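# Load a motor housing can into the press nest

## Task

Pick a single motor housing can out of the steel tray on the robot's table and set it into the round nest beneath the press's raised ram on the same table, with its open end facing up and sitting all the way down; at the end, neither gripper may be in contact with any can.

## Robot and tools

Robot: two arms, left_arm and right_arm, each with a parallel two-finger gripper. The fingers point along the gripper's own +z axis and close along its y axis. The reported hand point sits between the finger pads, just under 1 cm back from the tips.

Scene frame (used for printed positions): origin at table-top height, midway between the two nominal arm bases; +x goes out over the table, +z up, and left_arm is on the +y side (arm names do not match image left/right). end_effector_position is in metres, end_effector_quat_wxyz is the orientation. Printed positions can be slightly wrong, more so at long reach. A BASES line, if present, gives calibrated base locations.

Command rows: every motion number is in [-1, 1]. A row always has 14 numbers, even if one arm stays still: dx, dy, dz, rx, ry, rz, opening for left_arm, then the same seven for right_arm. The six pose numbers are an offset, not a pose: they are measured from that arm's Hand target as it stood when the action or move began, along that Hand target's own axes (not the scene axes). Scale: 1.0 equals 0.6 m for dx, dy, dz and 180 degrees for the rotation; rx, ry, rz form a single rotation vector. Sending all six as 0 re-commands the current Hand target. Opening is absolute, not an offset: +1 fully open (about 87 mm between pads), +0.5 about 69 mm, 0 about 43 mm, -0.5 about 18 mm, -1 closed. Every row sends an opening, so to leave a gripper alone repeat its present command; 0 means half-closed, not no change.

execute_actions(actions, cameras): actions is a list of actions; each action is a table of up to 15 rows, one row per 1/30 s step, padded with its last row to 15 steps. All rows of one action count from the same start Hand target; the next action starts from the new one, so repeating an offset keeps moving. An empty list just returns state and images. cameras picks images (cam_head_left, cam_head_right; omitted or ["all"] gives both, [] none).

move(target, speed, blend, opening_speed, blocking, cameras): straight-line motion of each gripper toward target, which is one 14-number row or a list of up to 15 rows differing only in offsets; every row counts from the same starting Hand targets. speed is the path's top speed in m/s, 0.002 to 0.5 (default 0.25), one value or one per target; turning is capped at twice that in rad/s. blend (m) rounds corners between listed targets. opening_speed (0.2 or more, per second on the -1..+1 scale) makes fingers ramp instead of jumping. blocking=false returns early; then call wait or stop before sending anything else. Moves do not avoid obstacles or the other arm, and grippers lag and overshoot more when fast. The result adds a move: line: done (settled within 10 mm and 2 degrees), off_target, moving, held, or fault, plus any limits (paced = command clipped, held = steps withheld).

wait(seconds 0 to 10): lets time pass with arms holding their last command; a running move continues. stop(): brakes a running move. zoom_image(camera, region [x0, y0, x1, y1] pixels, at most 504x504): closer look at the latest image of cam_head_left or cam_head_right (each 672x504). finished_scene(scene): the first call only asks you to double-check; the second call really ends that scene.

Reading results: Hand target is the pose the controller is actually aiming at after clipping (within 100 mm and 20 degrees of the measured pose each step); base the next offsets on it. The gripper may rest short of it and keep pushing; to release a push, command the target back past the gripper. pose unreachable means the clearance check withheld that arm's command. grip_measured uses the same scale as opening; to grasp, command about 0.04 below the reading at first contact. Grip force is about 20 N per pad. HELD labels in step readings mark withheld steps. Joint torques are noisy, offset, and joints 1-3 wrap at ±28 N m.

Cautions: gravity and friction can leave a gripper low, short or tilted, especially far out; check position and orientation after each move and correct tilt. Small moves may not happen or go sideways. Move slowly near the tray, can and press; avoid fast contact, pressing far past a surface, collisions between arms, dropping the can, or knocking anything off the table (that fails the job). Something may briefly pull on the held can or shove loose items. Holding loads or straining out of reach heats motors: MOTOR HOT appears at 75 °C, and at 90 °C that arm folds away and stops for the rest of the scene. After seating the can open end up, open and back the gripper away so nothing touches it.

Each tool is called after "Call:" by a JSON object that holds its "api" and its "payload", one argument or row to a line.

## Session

Call:
{"api": "execute_actions", "payload": {
  "actions": []
}}

Call:
{"api": "zoom_image", "payload": {
  "camera": "cam_head_left",
  "region": [60, 120, 340, 300]
}}

Call:
{"api": "zoom_image", "payload": {
  "camera": "cam_head_right",
  "region": [100, 120, 380, 300]
}}

Scene clock: 0.00 s.
left_arm: end_effector_position=(+0.3994, +0.3146, +0.1383) grip_measured=+0.972 end_effector_quat_wxyz=(+0.746, -0.007, +0.664, +0.043) | right_arm: end_effector_position=(+0.3778, -0.2966, +0.1017) grip_measured=+0.978 end_effector_quat_wxyz=(+0.688, -0.004, +0.726, +0.008)
Joint positions: left_arm=[0.01 1.563 0.201 1.479 -0.005 0.047 0.986] | right_arm=[0.114 1.526 0.224 1.248 0.068 0.01 0.989]
Joint velocities: left_arm=[0.027 -0.007 -0.012 -0.022 0.022 -0.022 -0.008] | right_arm=[-0.012 0.007 -0.007 -0.037 -0.051 -0.037 -0.003]
Joint torques (N m): no reading
Heat: left arm: 31 °C; right arm: 36 °C.
Hand target: left_arm +0.4009, +0.3147, +0.1439; +0.752, -0.007, +0.658, +0.043 | right_arm +0.3806, -0.2964, +0.1094; +0.696, -0.004, +0.718, +0.009
Tool commands: left_gripper/opening=+1.0 right_gripper/opening=+1.0

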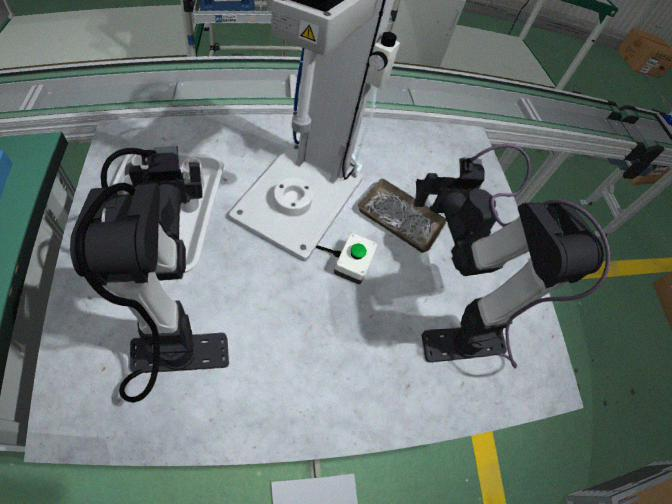

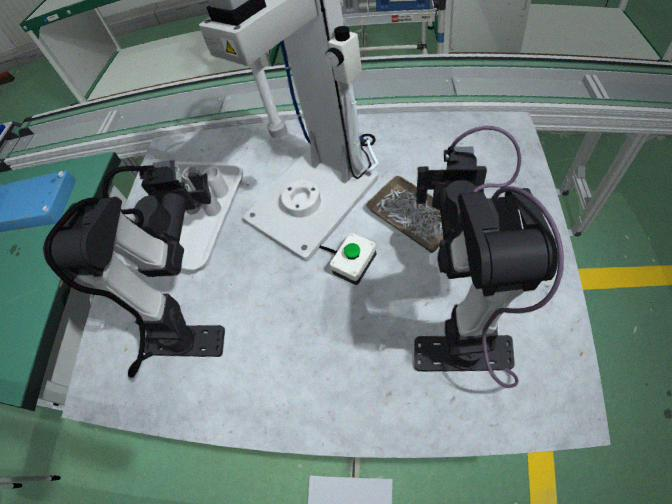

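Scaled by 1.800.

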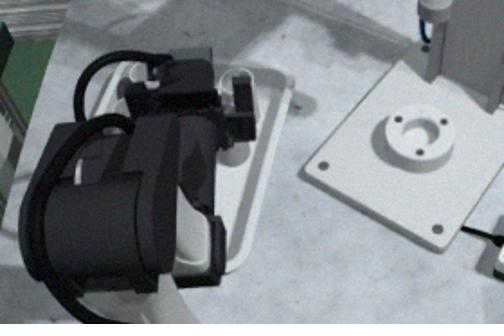

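Scaled by 1.800.

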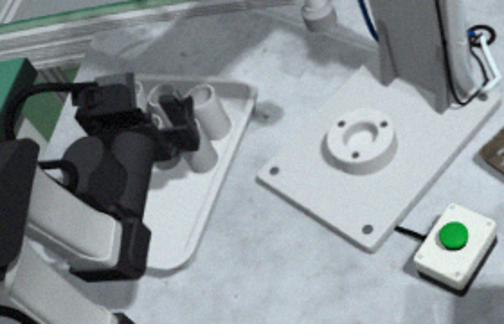

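Call:
{"api": "move", "payload": {
  "target": [
    [-0.2,0,-0.05,0,0,0,0.45,0,0,0,0,0,0,1],
    [-0.2,-0.22,-0.28,0,0,0,0.45,0,0,0,0,0,0,1]
  ],
  "speed": 0.2,
  "blend": 0.03
}}

Call:
{"api": "zoom_image", "payload": {
  "camera": "cam_head_left",
  "region": [70, 120, 250, 290]
}}

Call:
{"api": "zoom_image", "payload": {
  "camera": "cam_head_right",
  "region": [90, 120, 270, 290]
}}

Scene clock: 7.83 s.
left_arm: end_effector_position=(+0.2331, +0.1641, +0.2385) grip_measured=+0.450 end_effector_quat_wxyz=(+0.740, -0.025, +0.672, +0.022) | right_arm: end_effector_position=(+0.3778, -0.2966, +0.1017) grip_measured=+0.978 end_effector_quat_wxyz=(+0.688, -0.004, +0.726, +0.008)
Joint positions: left_arm=[-1.374 0.781 0.255 1.017 -1.365 0.475 0.725] | right_arm=[0.114 1.526 0.224 1.248 0.068 0.01 0.989]
Joint velocities: left_arm=[0.007 -0.012 -0.002 0.051 -0.007 -0.051 -0.007] | right_arm=[0.007 -0.017 0.012 0.022 0.022 -0.007 0.013]
Joint torques (N m): left_arm=[-0.57 0.29 5.15 1.03 0.2 0.15] | right_arm=[-0.23 -4.41 5.55 1.9 -0.01 0]
Heat: left arm: 32 °C; right arm: 37 °C.
Hand target: left_arm +0.2318, +0.1643, +0.2354; +0.741, -0.024, +0.670, +0.028 | right_arm +0.3806, -0.2964, +0.1094; +0.696, -0.004, +0.718, +0.009
Off the commanded pose: left_arm 0.006 m, 4 deg | right_arm 0.008 m, 1 deg.
move: off_target (left_arm)

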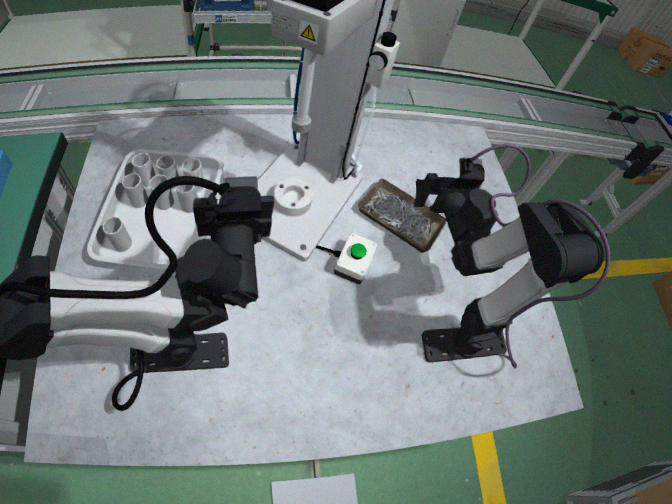

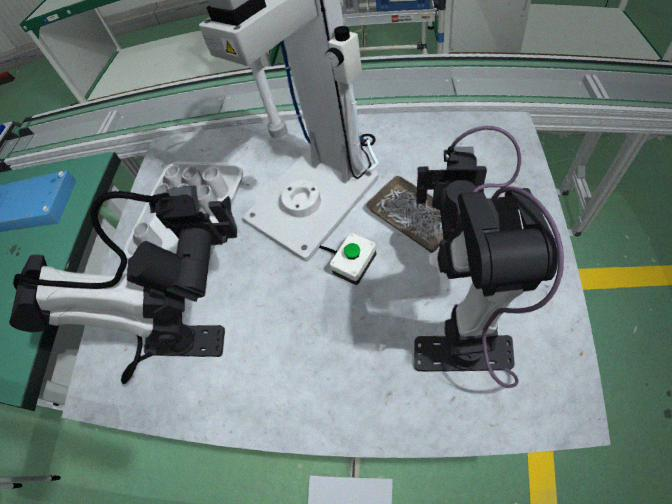

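Scaled by 2.800.

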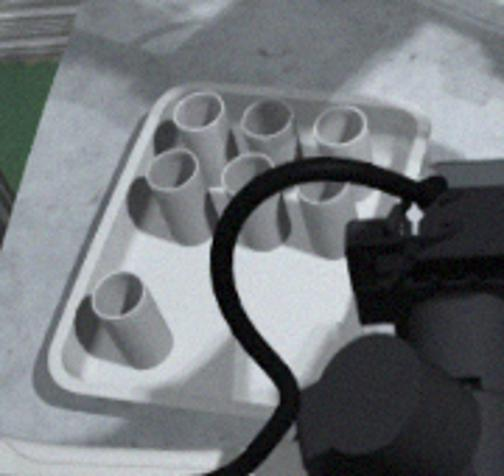

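Scaled by 2.800.

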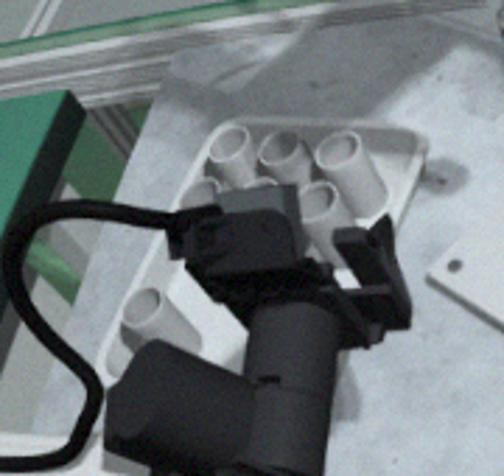

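Call:
{"api": "move", "payload": {
  "target": [0.1405,0.0563,0.1462,-0.2276,0.1138,-0.009,0.45,0,0,0,0,0,0,1],
  "speed": 0.2
}}

Call:
{"api": "zoom_image", "payload": {
  "camera": "cam_head_left",
  "region": [100, 120, 260, 270]
}}

Call:
{"api": "zoom_image", "payload": {
  "camera": "cam_head_right",
  "region": [130, 130, 290, 280]
}}

Scene clock: 28.77 s.
left_arm: end_effector_position=(+0.3230, +0.2083, +0.1559) grip_measured=+0.450 end_effector_quat_wxyz=(+0.659, -0.232, +0.670, +0.254) | right_arm: end_effector_position=(+0.3778, -0.2966, +0.1017) grip_measured=+0.978 end_effector_quat_wxyz=(+0.688, -0.004, +0.726, +0.008)
Joint positions: left_arm=[-0.904 1.466 0.525 0.734 -1.552 -0.172 0.725] | right_arm=[0.114 1.526 0.224 1.248 0.068 0.01 0.989]
Joint velocities: left_arm=[-0.002 -0.002 0.007 -0.095 -0.022 0.022 -0.012] | right_arm=[-0.012 -0.002 0.002 -0.066 -0.007 -0.037 -0.013]
Joint torques (N m): left_arm=[0.58 -4.21 7.05 1 -0.15 -0.07] | right_arm=[-0.23 -4.41 5.53 1.9 -0.01 -0.01]
Heat: left arm: 34 °C; right arm: 38 °C.
Hand target: left_arm +0.3264, +0.2067, +0.1604; +0.566, -0.294, +0.730, +0.245 | right_arm +0.3806, -0.2964, +0.1094; +0.696, -0.004, +0.718, +0.009
Off the commanded pose: left_arm 0.006 m, 16 deg | right_arm 0.008 m, 1 deg.
joint sent to its limit (left arm) — joint 5 (wrist yaw), lower limit. The joint targets are off in orientation, not in position.
move: off_target (left_arm)

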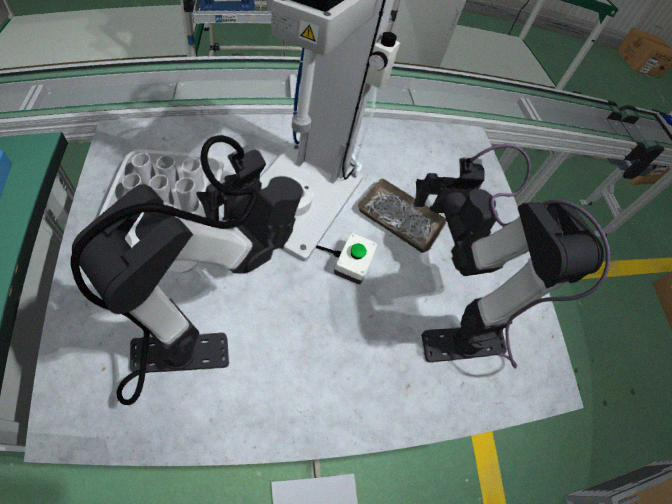

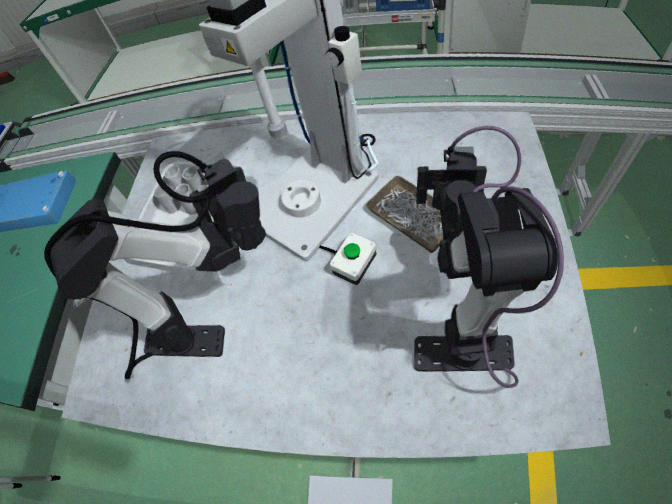

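Scaled by 3.150.

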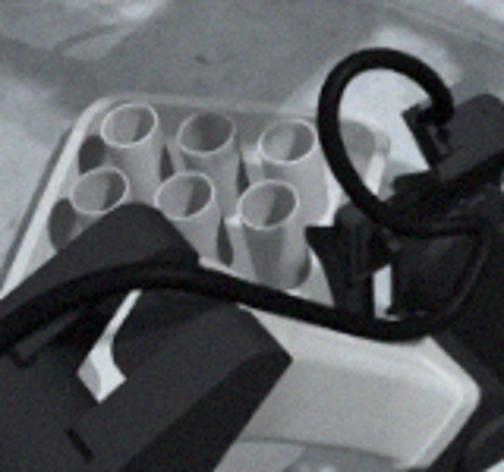

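Scaled by 3.150.

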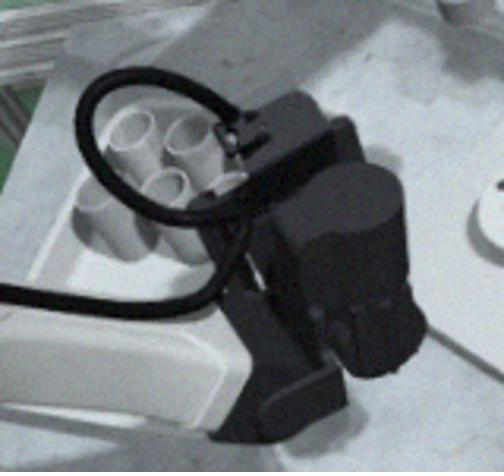

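Call:
{"api": "execute_actions", "payload": {
  "actions": []
}}

Call:
{"api": "zoom_image", "payload": {
  "camera": "cam_head_left",
  "region": [80, 120, 340, 300]
}}

Call:
{"api": "zoom_image", "payload": {
  "camera": "cam_head_right",
  "region": [80, 120, 340, 300]
}}

Scene clock: 54.33 s.
left_arm: end_effector_position=(+0.3230, +0.2083, +0.1559) grip_measured=+0.450 end_effector_quat_wxyz=(+0.659, -0.232, +0.669, +0.254) | right_arm: end_effector_position=(+0.3778, -0.2966, +0.1017) grip_measured=+0.978 end_effector_quat_wxyz=(+0.688, -0.004, +0.726, +0.008)
Joint positions: left_arm=[-0.904 1.466 0.525 0.734 -1.552 -0.173 0.725] | right_arm=[0.114 1.526 0.224 1.248 0.068 0.01 0.989]
Joint velocities: left_arm=[-0.012 -0.002 0.002 0.007 0.007 -0.007 -0.01] | right_arm=[-0.007 0.002 -0.007 -0.051 -0.051 -0.007 -0.003]
Joint torques (N m): left_arm=[0.59 -4.27 7.16 0.98 -0.15 -0.06] | right_arm=[-0.23 -4.42 5.53 1.9 -0.01 -0.01]
Heat: left arm: 37 °C; right arm: 39 °C.
Hand target: left_arm +0.3264, +0.2067, +0.1604; +0.566, -0.294, +0.730, +0.245 | right_arm +0.3806, -0.2964, +0.1094; +0.696, -0.004, +0.718, +0.009
Tool commands: left_gripper/opening=+0.45 right_gripper/opening=+1.0
Off the commanded pose: left_arm 0.006 m, 16 deg | right_arm 0.008 m, 1 deg.

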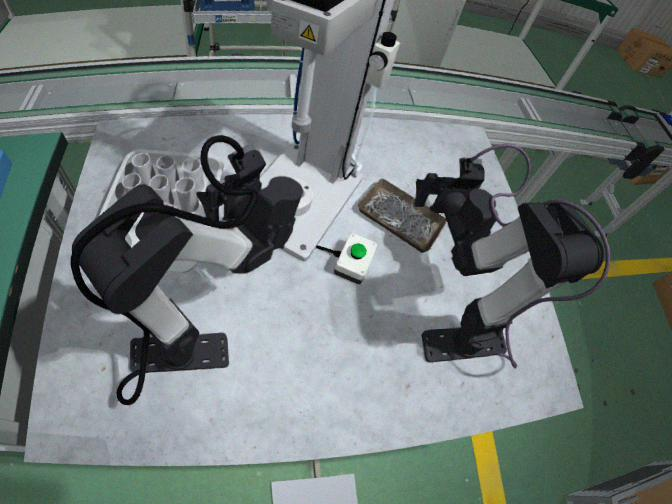

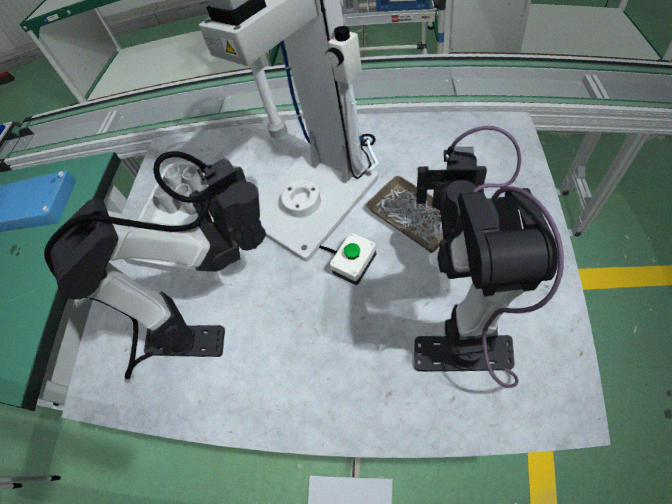

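Scaled by 1.938.

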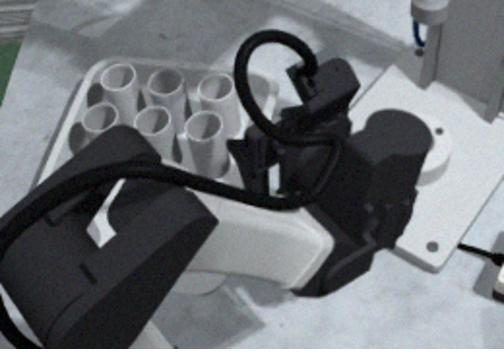

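Scaled by 1.938.

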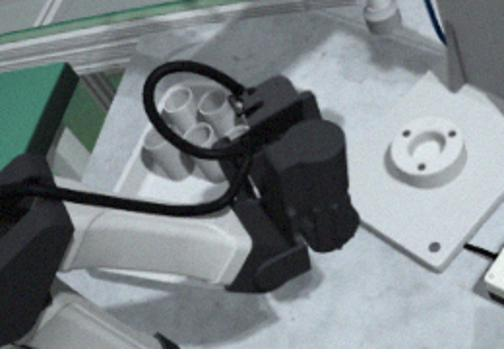

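Call:
{"api": "move", "payload": {
  "target": [0.0857,-0.0033,0,0.0288,-0.0216,-0.002,0.45,0,0,0,0,0,0,1],
  "speed": 0.1
}}

Call:
{"api": "zoom_image", "payload": {
  "camera": "cam_head_left",
  "region": [100, 130, 260, 250]
}}

Call:
{"api": "zoom_image", "payload": {
  "camera": "cam_head_right",
  "region": [120, 130, 280, 250]
}}

Scene clock: 74.47 s.
left_arm: end_effector_position=(+0.3135, +0.2009, +0.1064) grip_measured=+0.450 end_effector_quat_wxyz=(+0.604, -0.257, +0.721, +0.223) | right_arm: end_effector_position=(+0.3778, -0.2966, +0.1017) grip_measured=+0.978 end_effector_quat_wxyz=(+0.688, -0.004, +0.726, +0.008)
Joint positions: left_arm=[-0.914 1.612 0.849 -0.73 -1.397 -1.48 0.725] | right_arm=[0.114 1.526 0.224 1.248 0.068 0.01 0.989]
Joint velocities: left_arm=[-0.002 -0.012 -0.002 -0.007 0.037 -0.022 0.001] | right_arm=[-0.002 -0.002 -0.002 0.066 -0.022 -0.081 0.008]
Joint torques (N m): left_arm=[0.61 -5.04 6.75 0.11 -0.35 -0.09] | right_arm=[-0.21 -4.42 5.53 1.9 -0.01 0]
Heat: left arm: 38 °C; right arm: 39 °C.
Hand target: left_arm +0.3171, +0.1981, +0.1077; +0.600, -0.266, +0.721, +0.222 | right_arm +0.3806, -0.2964, +0.1094; +0.696, -0.004, +0.718, +0.009
Off the commanded pose: left_arm 0.007 m, 1 deg | right_arm 0.008 m, 1 deg.
move: done

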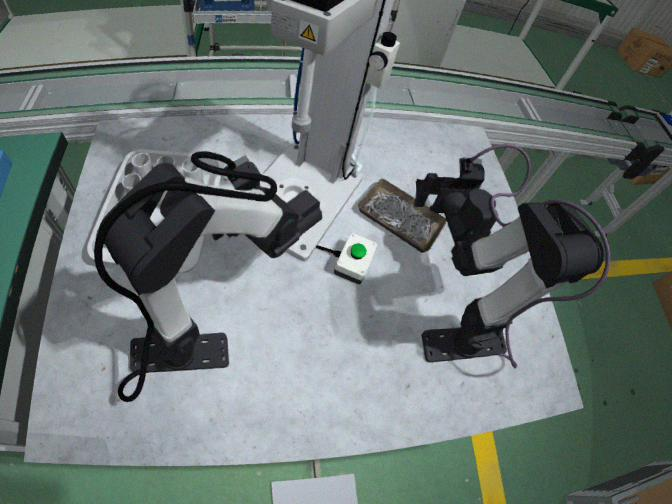

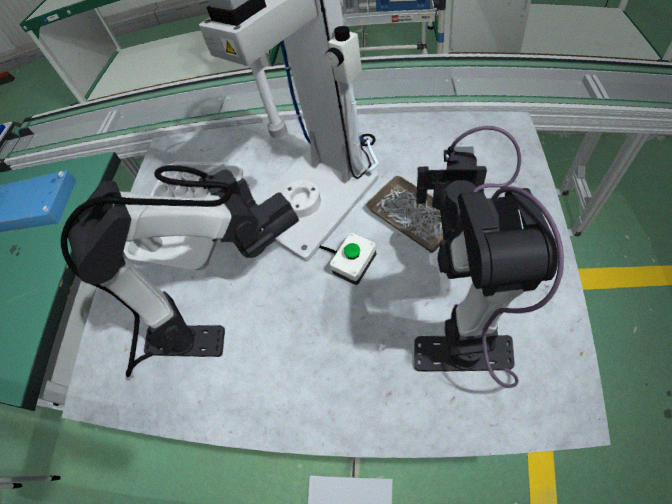

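Scaled by 3.150.

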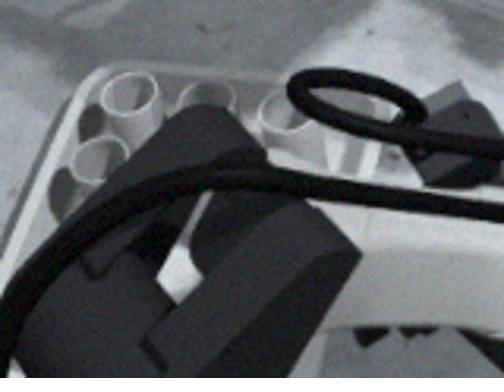

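Scaled by 3.150.

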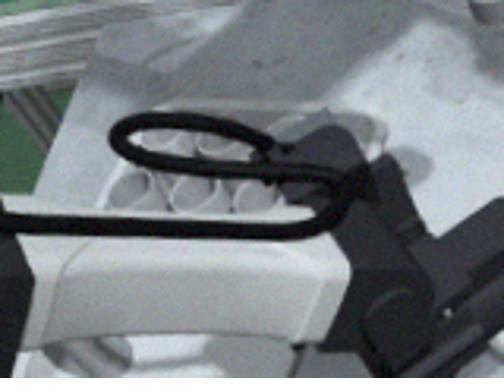

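Call:
{"api": "move", "payload": {
  "target": [0.0655,-0.0133,0.012,0,0,0,0.45,0,0,0,0,0,0,1],
  "speed": 0.08
}}

Call:
{"api": "zoom_image", "payload": {
  "camera": "cam_head_left",
  "region": [150, 150, 250, 240]
}}

Call:
{"api": "zoom_image", "payload": {
  "camera": "cam_head_right",
  "region": [150, 150, 250, 240]
}}

Scene clock: 84.20 s.
left_arm: end_effector_position=(+0.3224, +0.1903, +0.0726) grip_measured=+0.450 end_effector_quat_wxyz=(+0.603, -0.263, +0.719, +0.221) | right_arm: end_effector_position=(+0.3778, -0.2966, +0.1017) grip_measured=+0.978 end_effector_quat_wxyz=(+0.688, -0.004, +0.726, +0.008)
Joint positions: left_arm=[-0.914 1.752 0.849 -0.625 -1.396 -1.525 0.725] | right_arm=[0.114 1.526 0.224 1.248 0.068 0.01 0.989]
Joint velocities: left_arm=[-0.012 0.002 0.012 0.007 0.007 0.022 -0.001] | right_arm=[-0.002 -0.002 -0.007 0.022 -0.066 0.051 -0.024]
Joint torques (N m): left_arm=[0.76 -6.23 3.29 0.34 -0.37 -0.02] | right_arm=[-0.23 -4.41 5.53 1.9 -0.01 -0.01]
Heat: left arm: 38 °C; right arm: 39 °C.
Hand target: left_arm +0.3218, +0.1931, +0.0670; +0.600, -0.266, +0.721, +0.222 | right_arm +0.3806, -0.2964, +0.1094; +0.696, -0.004, +0.718, +0.009
Off the commanded pose: left_arm 0.005 m, 1 deg | right_arm 0.008 m, 1 deg.
move: done

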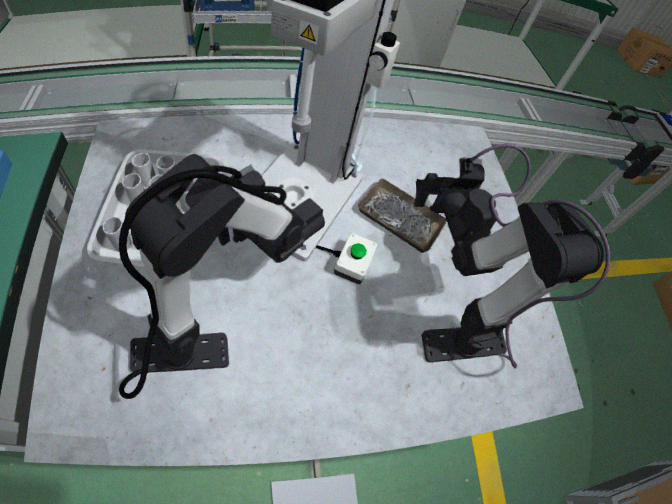

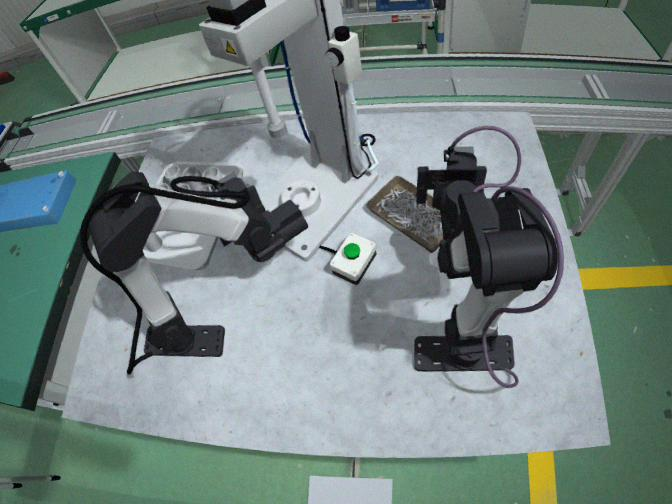

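Scaled by 5.040.

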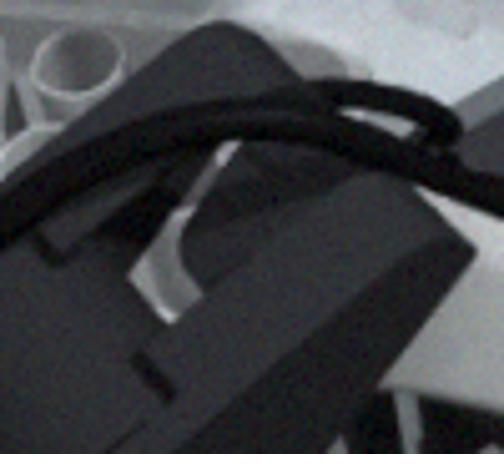

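Scaled by 5.040.

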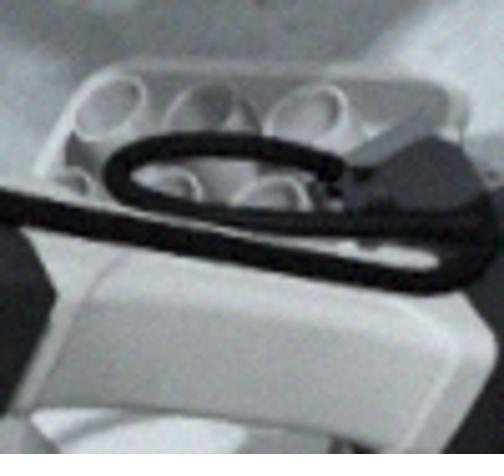

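Call:
{"api": "move", "payload": {
  "target": [-0.015,0.0077,0.0818,0,0,0,0.45,0,0,0,0,0,0,1],
  "speed": 0.06
}}

Call:
{"api": "zoom_image", "payload": {
  "camera": "cam_head_left",
  "region": [150, 150, 250, 240]
}}

Call:
{"api": "zoom_image", "payload": {
  "camera": "cam_head_right",
  "region": [150, 150, 250, 240]
}}

Scene clock: 90.00 s.
left_arm: end_effector_position=(+0.3570, +0.2281, +0.0651) grip_measured=+0.450 end_effector_quat_wxyz=(+0.601, -0.256, +0.721, +0.232) | right_arm: end_effector_position=(+0.3778, -0.2966, +0.1017) grip_measured=+0.978 end_effector_quat_wxyz=(+0.688, -0.004, +0.726, +0.008)
Joint positions: left_arm=[-0.725 1.684 0.593 0.346 -1.317 -0.702 0.725] | right_arm=[0.114 1.526 0.224 1.248 0.068 0.01 0.989]
Joint velocities: left_arm=[0.007 -0.012 -0.012 -0.066 -0.081 -0.007 -0.007] | right_arm=[-0.012 -0.007 -0.017 -0.007 0.037 -0.007 -0.008]
Joint torques (N m): left_arm=[0.73 -9.2 3.52 1.16 -0.18 0.15] | right_arm=[-0.23 -4.42 5.53 1.9 -0.01 -0.01]
Heat: left arm: 37 °C; right arm: 40 °C.
Hand target: left_arm +0.3583, +0.2294, +0.0708; +0.605, -0.263, +0.718, +0.222 | right_arm +0.3806, -0.2964, +0.1094; +0.696, -0.004, +0.718, +0.009
Off the commanded pose: left_arm 0.002 m, 2 deg | right_arm 0.008 m, 1 deg.
move: done

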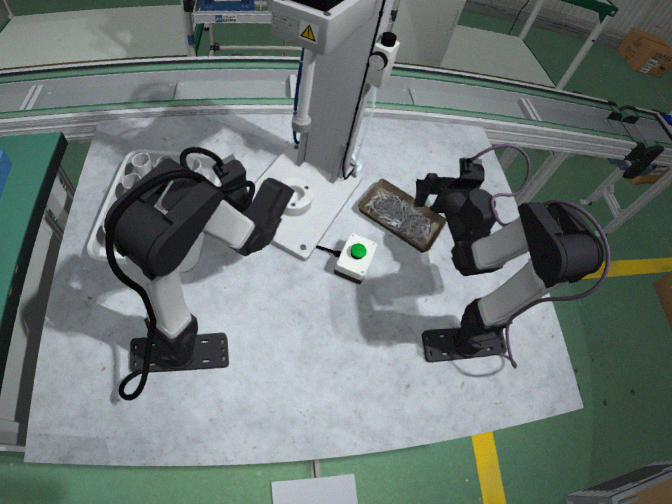

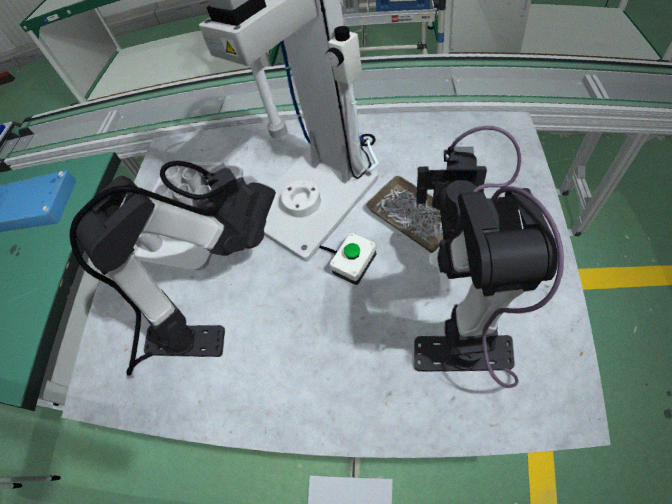

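Scaled by 5.040.

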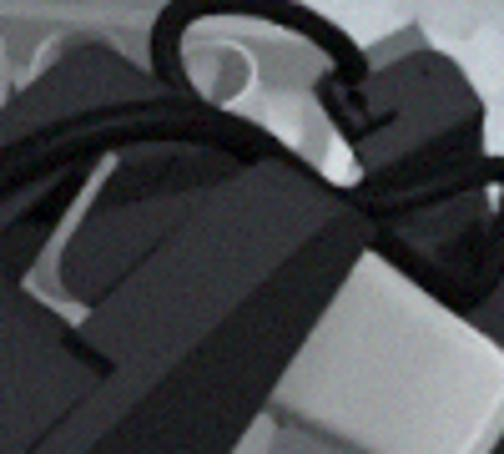

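Scaled by 5.040.

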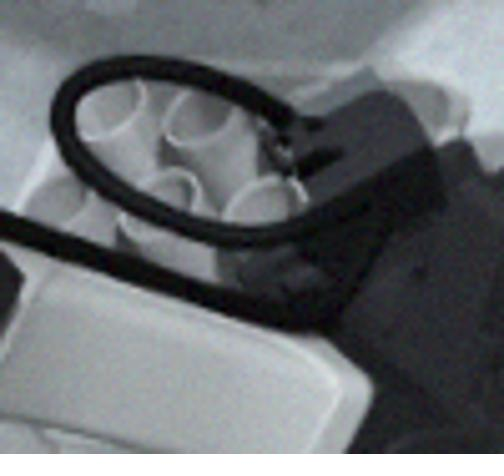

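Call:
{"api": "move", "payload": {
  "target": [-0.0138,0.001,0.075,0,0,0,0.45,0,0,0,0,0,0,1],
  "speed": 0.05
}}

Call:
{"api": "zoom_image", "payload": {
  "camera": "cam_head_left",
  "region": [150, 150, 250, 240]
}}

Call:
{"api": "zoom_image", "payload": {
  "camera": "cam_head_right",
  "region": [150, 150, 250, 240]
}}

Scene clock: 104.27 s.
left_arm: end_effector_position=(+0.3921, +0.2608, +0.0783) grip_measured=+0.450 end_effector_quat_wxyz=(+0.610, -0.267, +0.711, +0.226) | right_arm: end_effector_position=(+0.3778, -0.2966, +0.1017) grip_measured=+0.978 end_effector_quat_wxyz=(+0.688, -0.004, +0.726, +0.008)
Joint positions: left_arm=[-0.56 1.712 0.569 0.717 -1.19 -0.402 0.725] | right_arm=[0.114 1.526 0.224 1.248 0.068 0.01 0.989]
Joint velocities: left_arm=[-0.012 -0.017 0.002 -0.022 0.022 -0.022 -0.007] | right_arm=[-0.002 0.012 0.017 -0.125 -0.007 0.007 -0.018]
Joint torques (N m): left_arm=[0.51 -5.44 3.66 1.46 0.03 0.13] | right_arm=[-0.23 -4.42 5.53 1.9 -0.01 0]
Heat: left arm: 37 °C; right arm: 40 °C.
Hand target: left_arm +0.3932, +0.2606, +0.0732; +0.608, -0.261, +0.716, +0.223 | right_arm +0.3806, -0.2964, +0.1094; +0.696, -0.004, +0.718, +0.009
Off the commanded pose: left_arm 0.007 m, 1 deg | right_arm 0.008 m, 1 deg.
move: done

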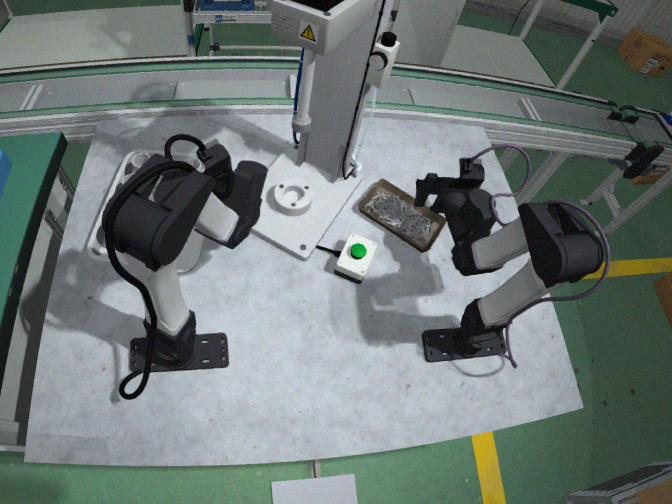

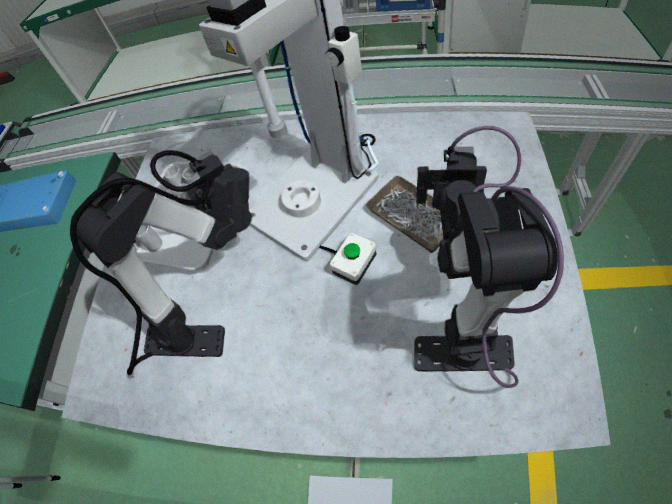

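Scaled by 5.040.

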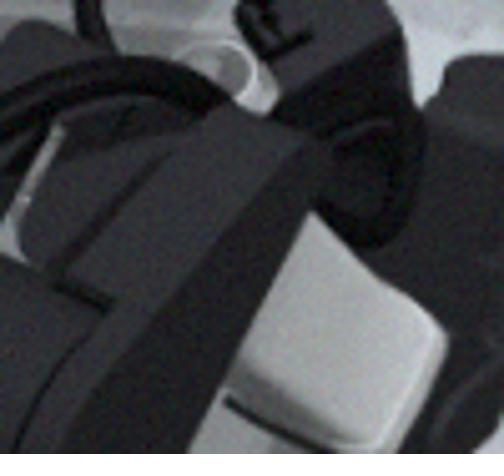

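Scaled by 5.040.

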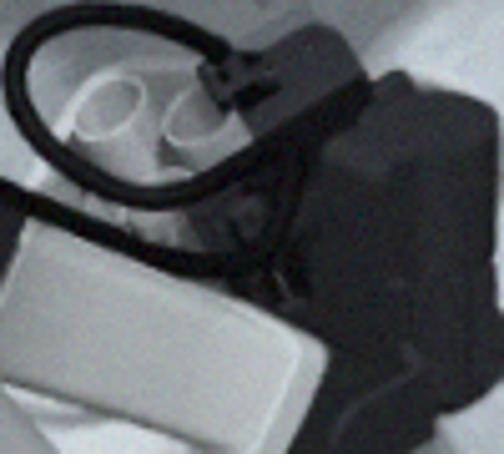

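Call:
{"api": "move", "payload": {
  "target": [0.0327,0,0.0057,0,0,0,0.45,0,0,0,0,0,0,1],
  "speed": 0.04,
  "cameras": []
}}

Scene clock: 107.57 s.
left_arm: end_effector_position=(+0.3931, +0.2616, +0.0646) grip_measured=+0.450 end_effector_quat_wxyz=(+0.618, -0.278, +0.701, +0.223) | right_arm: end_effector_position=(+0.3778, -0.2966, +0.1017) grip_measured=+0.978 end_effector_quat_wxyz=(+0.688, -0.004, +0.726, +0.008)
Joint positions: left_arm=[-0.56 1.791 0.547 0.851 -1.206 -0.402 0.725] | right_arm=[0.114 1.526 0.224 1.248 0.068 0.01 0.989]
Joint velocities: left_arm=[0.002 -0.027 0.017 0.037 -0.051 -0.007 0.004] | right_arm=[-0.002 0.007 0.007 -0.022 -0.022 0.051 -0.003]
Joint torques (N m): left_arm=[0.61 -5.03 3.08 1.25 0.19 0.15] | right_arm=[-0.23 -4.42 5.53 1.9 -0.01 0]
Heat: left arm: 36 °C; right arm: 40 °C.
Hand target: left_arm +0.3930, +0.2611, +0.0530; +0.608, -0.261, +0.715, +0.223 | right_arm +0.3806, -0.2964, +0.1094; +0.696, -0.004, +0.718, +0.009
Off the commanded pose: left_arm 0.011 m, 3 deg | right_arm 0.008 m, 1 deg.
move: off_target (left_arm)
No camera images: "cameras" was empty.

Call:
{"api": "move", "payload": {
  "target": [0,0,0,0,0,0,-0.2,0,0,0,0,0,0,1],
  "opening_speed": 0.5
}}

Call:
{"api": "zoom_image", "payload": {
  "camera": "cam_head_left",
  "region": [150, 150, 250, 240]
}}

Call:
{"api": "zoom_image", "payload": {
  "camera": "cam_head_right",
  "region": [150, 150, 250, 240]
}}

Scene clock: 111.47 s.
left_arm: end_effector_position=(+0.3943, +0.2600, +0.0629) grip_measured=-0.200 end_effector_quat_wxyz=(+0.618, -0.276, +0.703, +0.219) | right_arm: end_effector_position=(+0.3778, -0.2966, +0.1017) grip_measured=+0.978 end_effector_quat_wxyz=(+0.688, -0.004, +0.726, +0.008)
Joint positions: left_arm=[-0.56 1.797 0.547 0.857 -1.195 -0.401 0.4] | right_arm=[0.114 1.526 0.224 1.248 0.068 0.01 0.989]
Joint velocities: left_arm=[0.032 -0.012 -0.007 0.022 -0.022 0.007 -0.006] | right_arm=[-0.007 -0.002 -0.027 0.007 0.007 0.037 -0.003]
Joint torques (N m): left_arm=[0.66 -5.46 3.1 1.21 0.1 0.17] | right_arm=[-0.23 -4.41 5.53 1.9 -0.01 0]
Heat: left arm: 36 °C; right arm: 40 °C.
Hand target: left_arm +0.3931, +0.2611, +0.0530; +0.608, -0.261, +0.715, +0.223 | right_arm +0.3806, -0.2964, +0.1094; +0.696, -0.004, +0.718, +0.009
Off the commanded pose: left_arm 0.010 m, 3 deg | right_arm 0.008 m, 1 deg.
move: off_target (left_arm)

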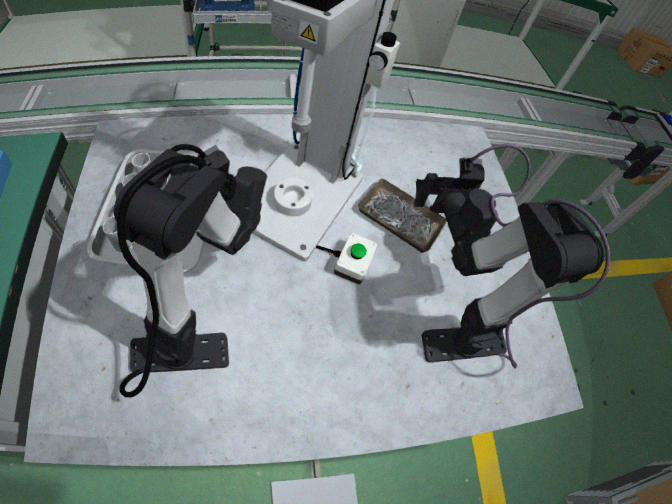

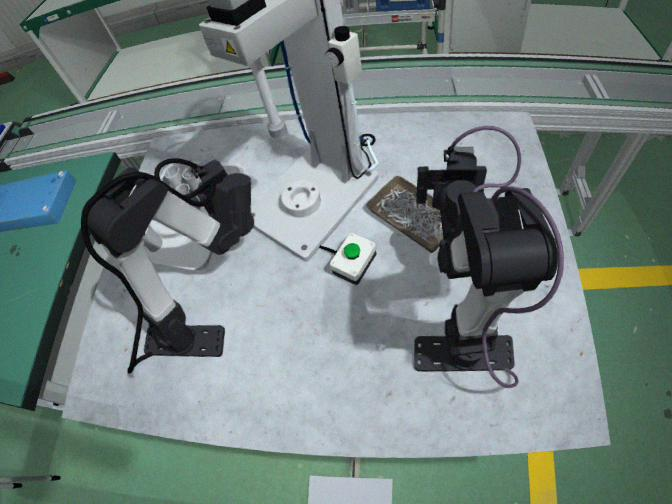

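Scaled by 5.040.

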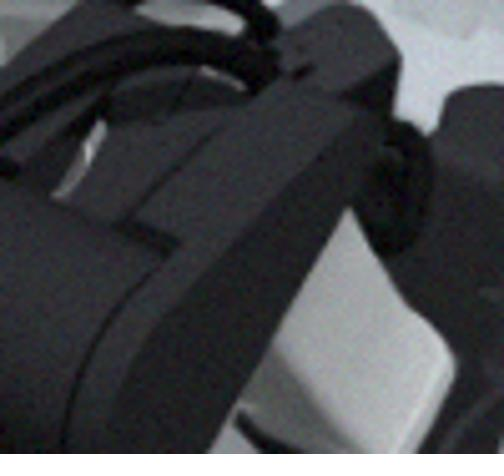

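Scaled by 5.040.

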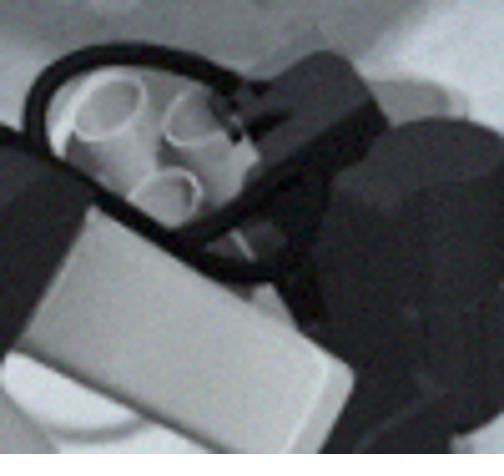

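Call:
{"api": "zoom_image", "payload": {
  "camera": "cam_head_right",
  "region": [180, 165, 230, 210]
}}

Call:
{"api": "zoom_image", "payload": {
  "camera": "cam_head_left",
  "region": [150, 140, 220, 200]
}}

Scaled by 10.080.

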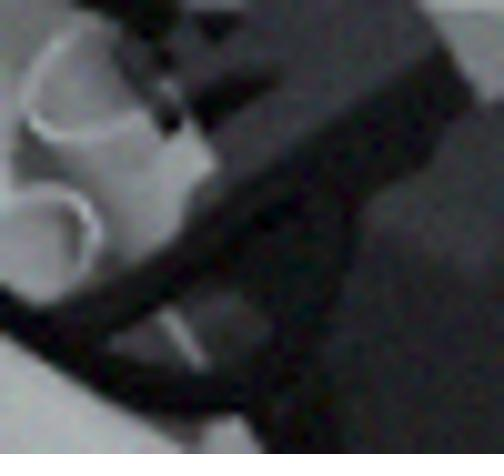

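Scaled by 7.200.

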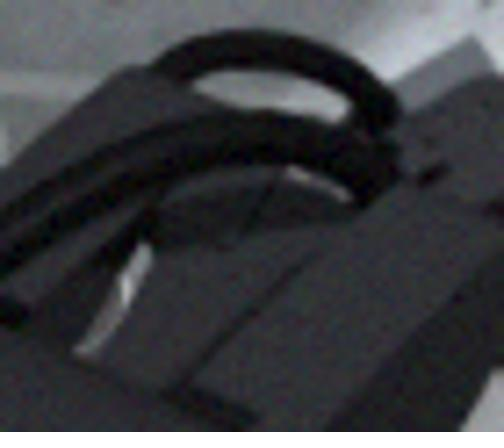

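Call:
{"api": "move", "payload": {
  "target": [0,0,0,0,0,0,-0.5,0,0,0,0,0,0,1],
  "opening_speed": 0.5
}}

Call:
{"api": "zoom_image", "payload": {
  "camera": "cam_head_right",
  "region": [180, 165, 230, 210]
}}

Scene clock: 125.77 s.
left_arm: end_effector_position=(+0.3947, +0.2594, +0.0625) grip_measured=-0.500 end_effector_quat_wxyz=(+0.617, -0.274, +0.705, +0.218) | right_arm: end_effector_position=(+0.3778, -0.2966, +0.1017) grip_measured=+0.978 end_effector_quat_wxyz=(+0.688, -0.004, +0.726, +0.008)
Joint positions: left_arm=[-0.56 1.797 0.547 0.856 -1.19 -0.399 0.25] | right_arm=[0.114 1.526 0.224 1.248 0.068 0.01 0.989]
Joint velocities: left_arm=[-0.017 -0.032 -0.022 -0.022 0.051 -0.081 0.001] | right_arm=[-0.007 -0.007 0.012 0.037 0.022 0.139 -0.003]
Joint torques (N m): left_arm=[0.58 -5.39 3.19 1.22 0.05 0.18] | right_arm=[-0.21 -4.41 5.53 1.9 -0.01 -0.01]
Heat: left arm: 35 °C; right arm: 40 °C.
Hand target: left_arm +0.3931, +0.2611, +0.0530; +0.608, -0.261, +0.716, +0.223 | right_arm +0.3806, -0.2964, +0.1094; +0.696, -0.004, +0.718, +0.009
Off the commanded pose: left_arm 0.010 m, 2 deg | right_arm 0.008 m, 1 deg.
move: done

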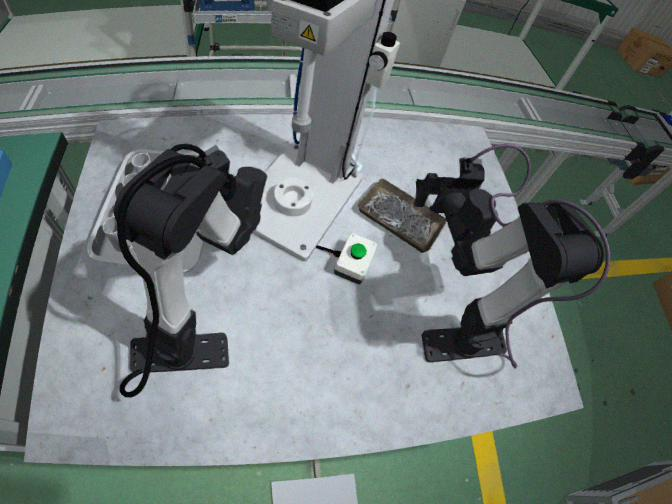

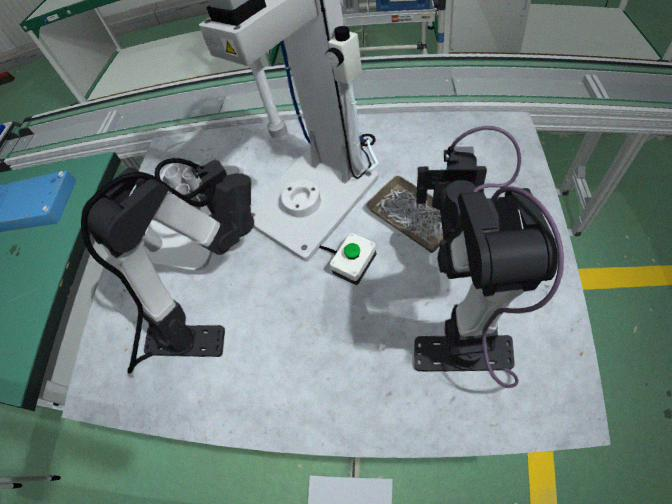

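Scaled by 10.080.

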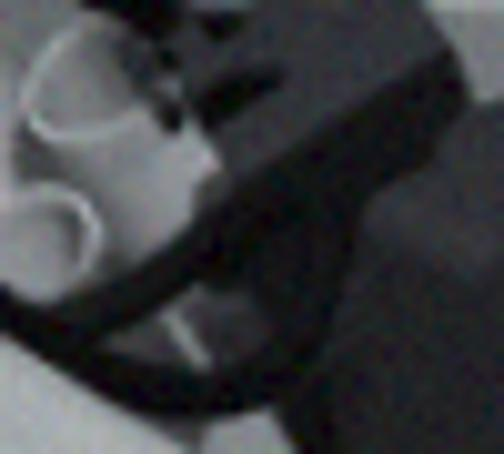

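Call:
{"api": "move", "payload": {
  "target": [0,0,0,0,0,0,0.45,0,0,0,0,0,0,1],
  "opening_speed": 0.7
}}

Call:
{"api": "zoom_image", "payload": {
  "camera": "cam_head_right",
  "region": [180, 165, 230, 210]
}}

Scene clock: 131.80 s.
left_arm: end_effector_position=(+0.3933, +0.2633, +0.0642) grip_measured=+0.449 end_effector_quat_wxyz=(+0.618, -0.280, +0.699, +0.226) | right_arm: end_effector_position=(+0.3778, -0.2966, +0.1017) grip_measured=+0.978 end_effector_quat_wxyz=(+0.688, -0.004, +0.726, +0.008)
Joint positions: left_arm=[-0.556 1.797 0.547 0.86 -1.21 -0.399 0.725] | right_arm=[0.114 1.526 0.224 1.248 0.068 0.01 0.989]
Joint velocities: left_arm=[0.032 -0.002 0.017 -0.051 -0.007 -0.022 -0.004] | right_arm=[0.007 0.007 0.012 -0.051 0.037 0.007 -0.008]
Joint torques (N m): left_arm=[0.21 -5.53 2.89 1.15 0.26 0.12] | right_arm=[-0.23 -4.42 5.53 1.9 -0.01 -0.01]
Heat: left arm: 35 °C; right arm: 40 °C.
Hand target: left_arm +0.3931, +0.2611, +0.0530; +0.608, -0.261, +0.716, +0.223 | right_arm +0.3806, -0.2964, +0.1094; +0.696, -0.004, +0.718, +0.009
Off the commanded pose: left_arm 0.011 m, 3 deg | right_arm 0.008 m, 1 deg.
move: off_target (left_arm)

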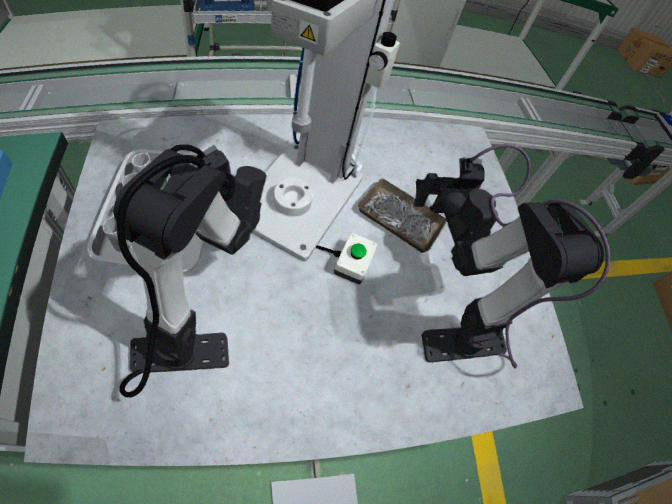

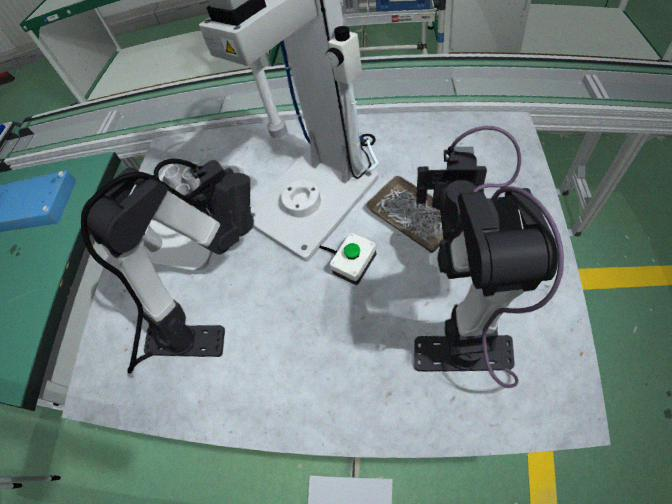

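Scaled by 10.080.

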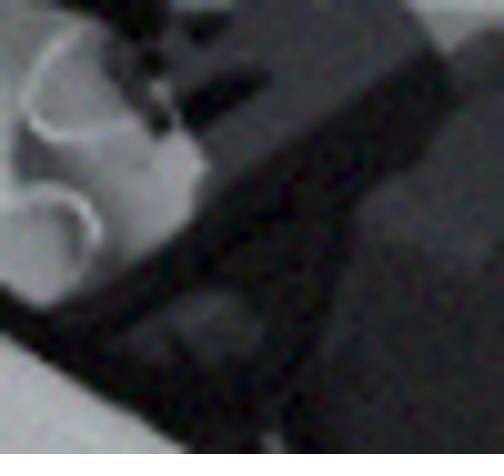

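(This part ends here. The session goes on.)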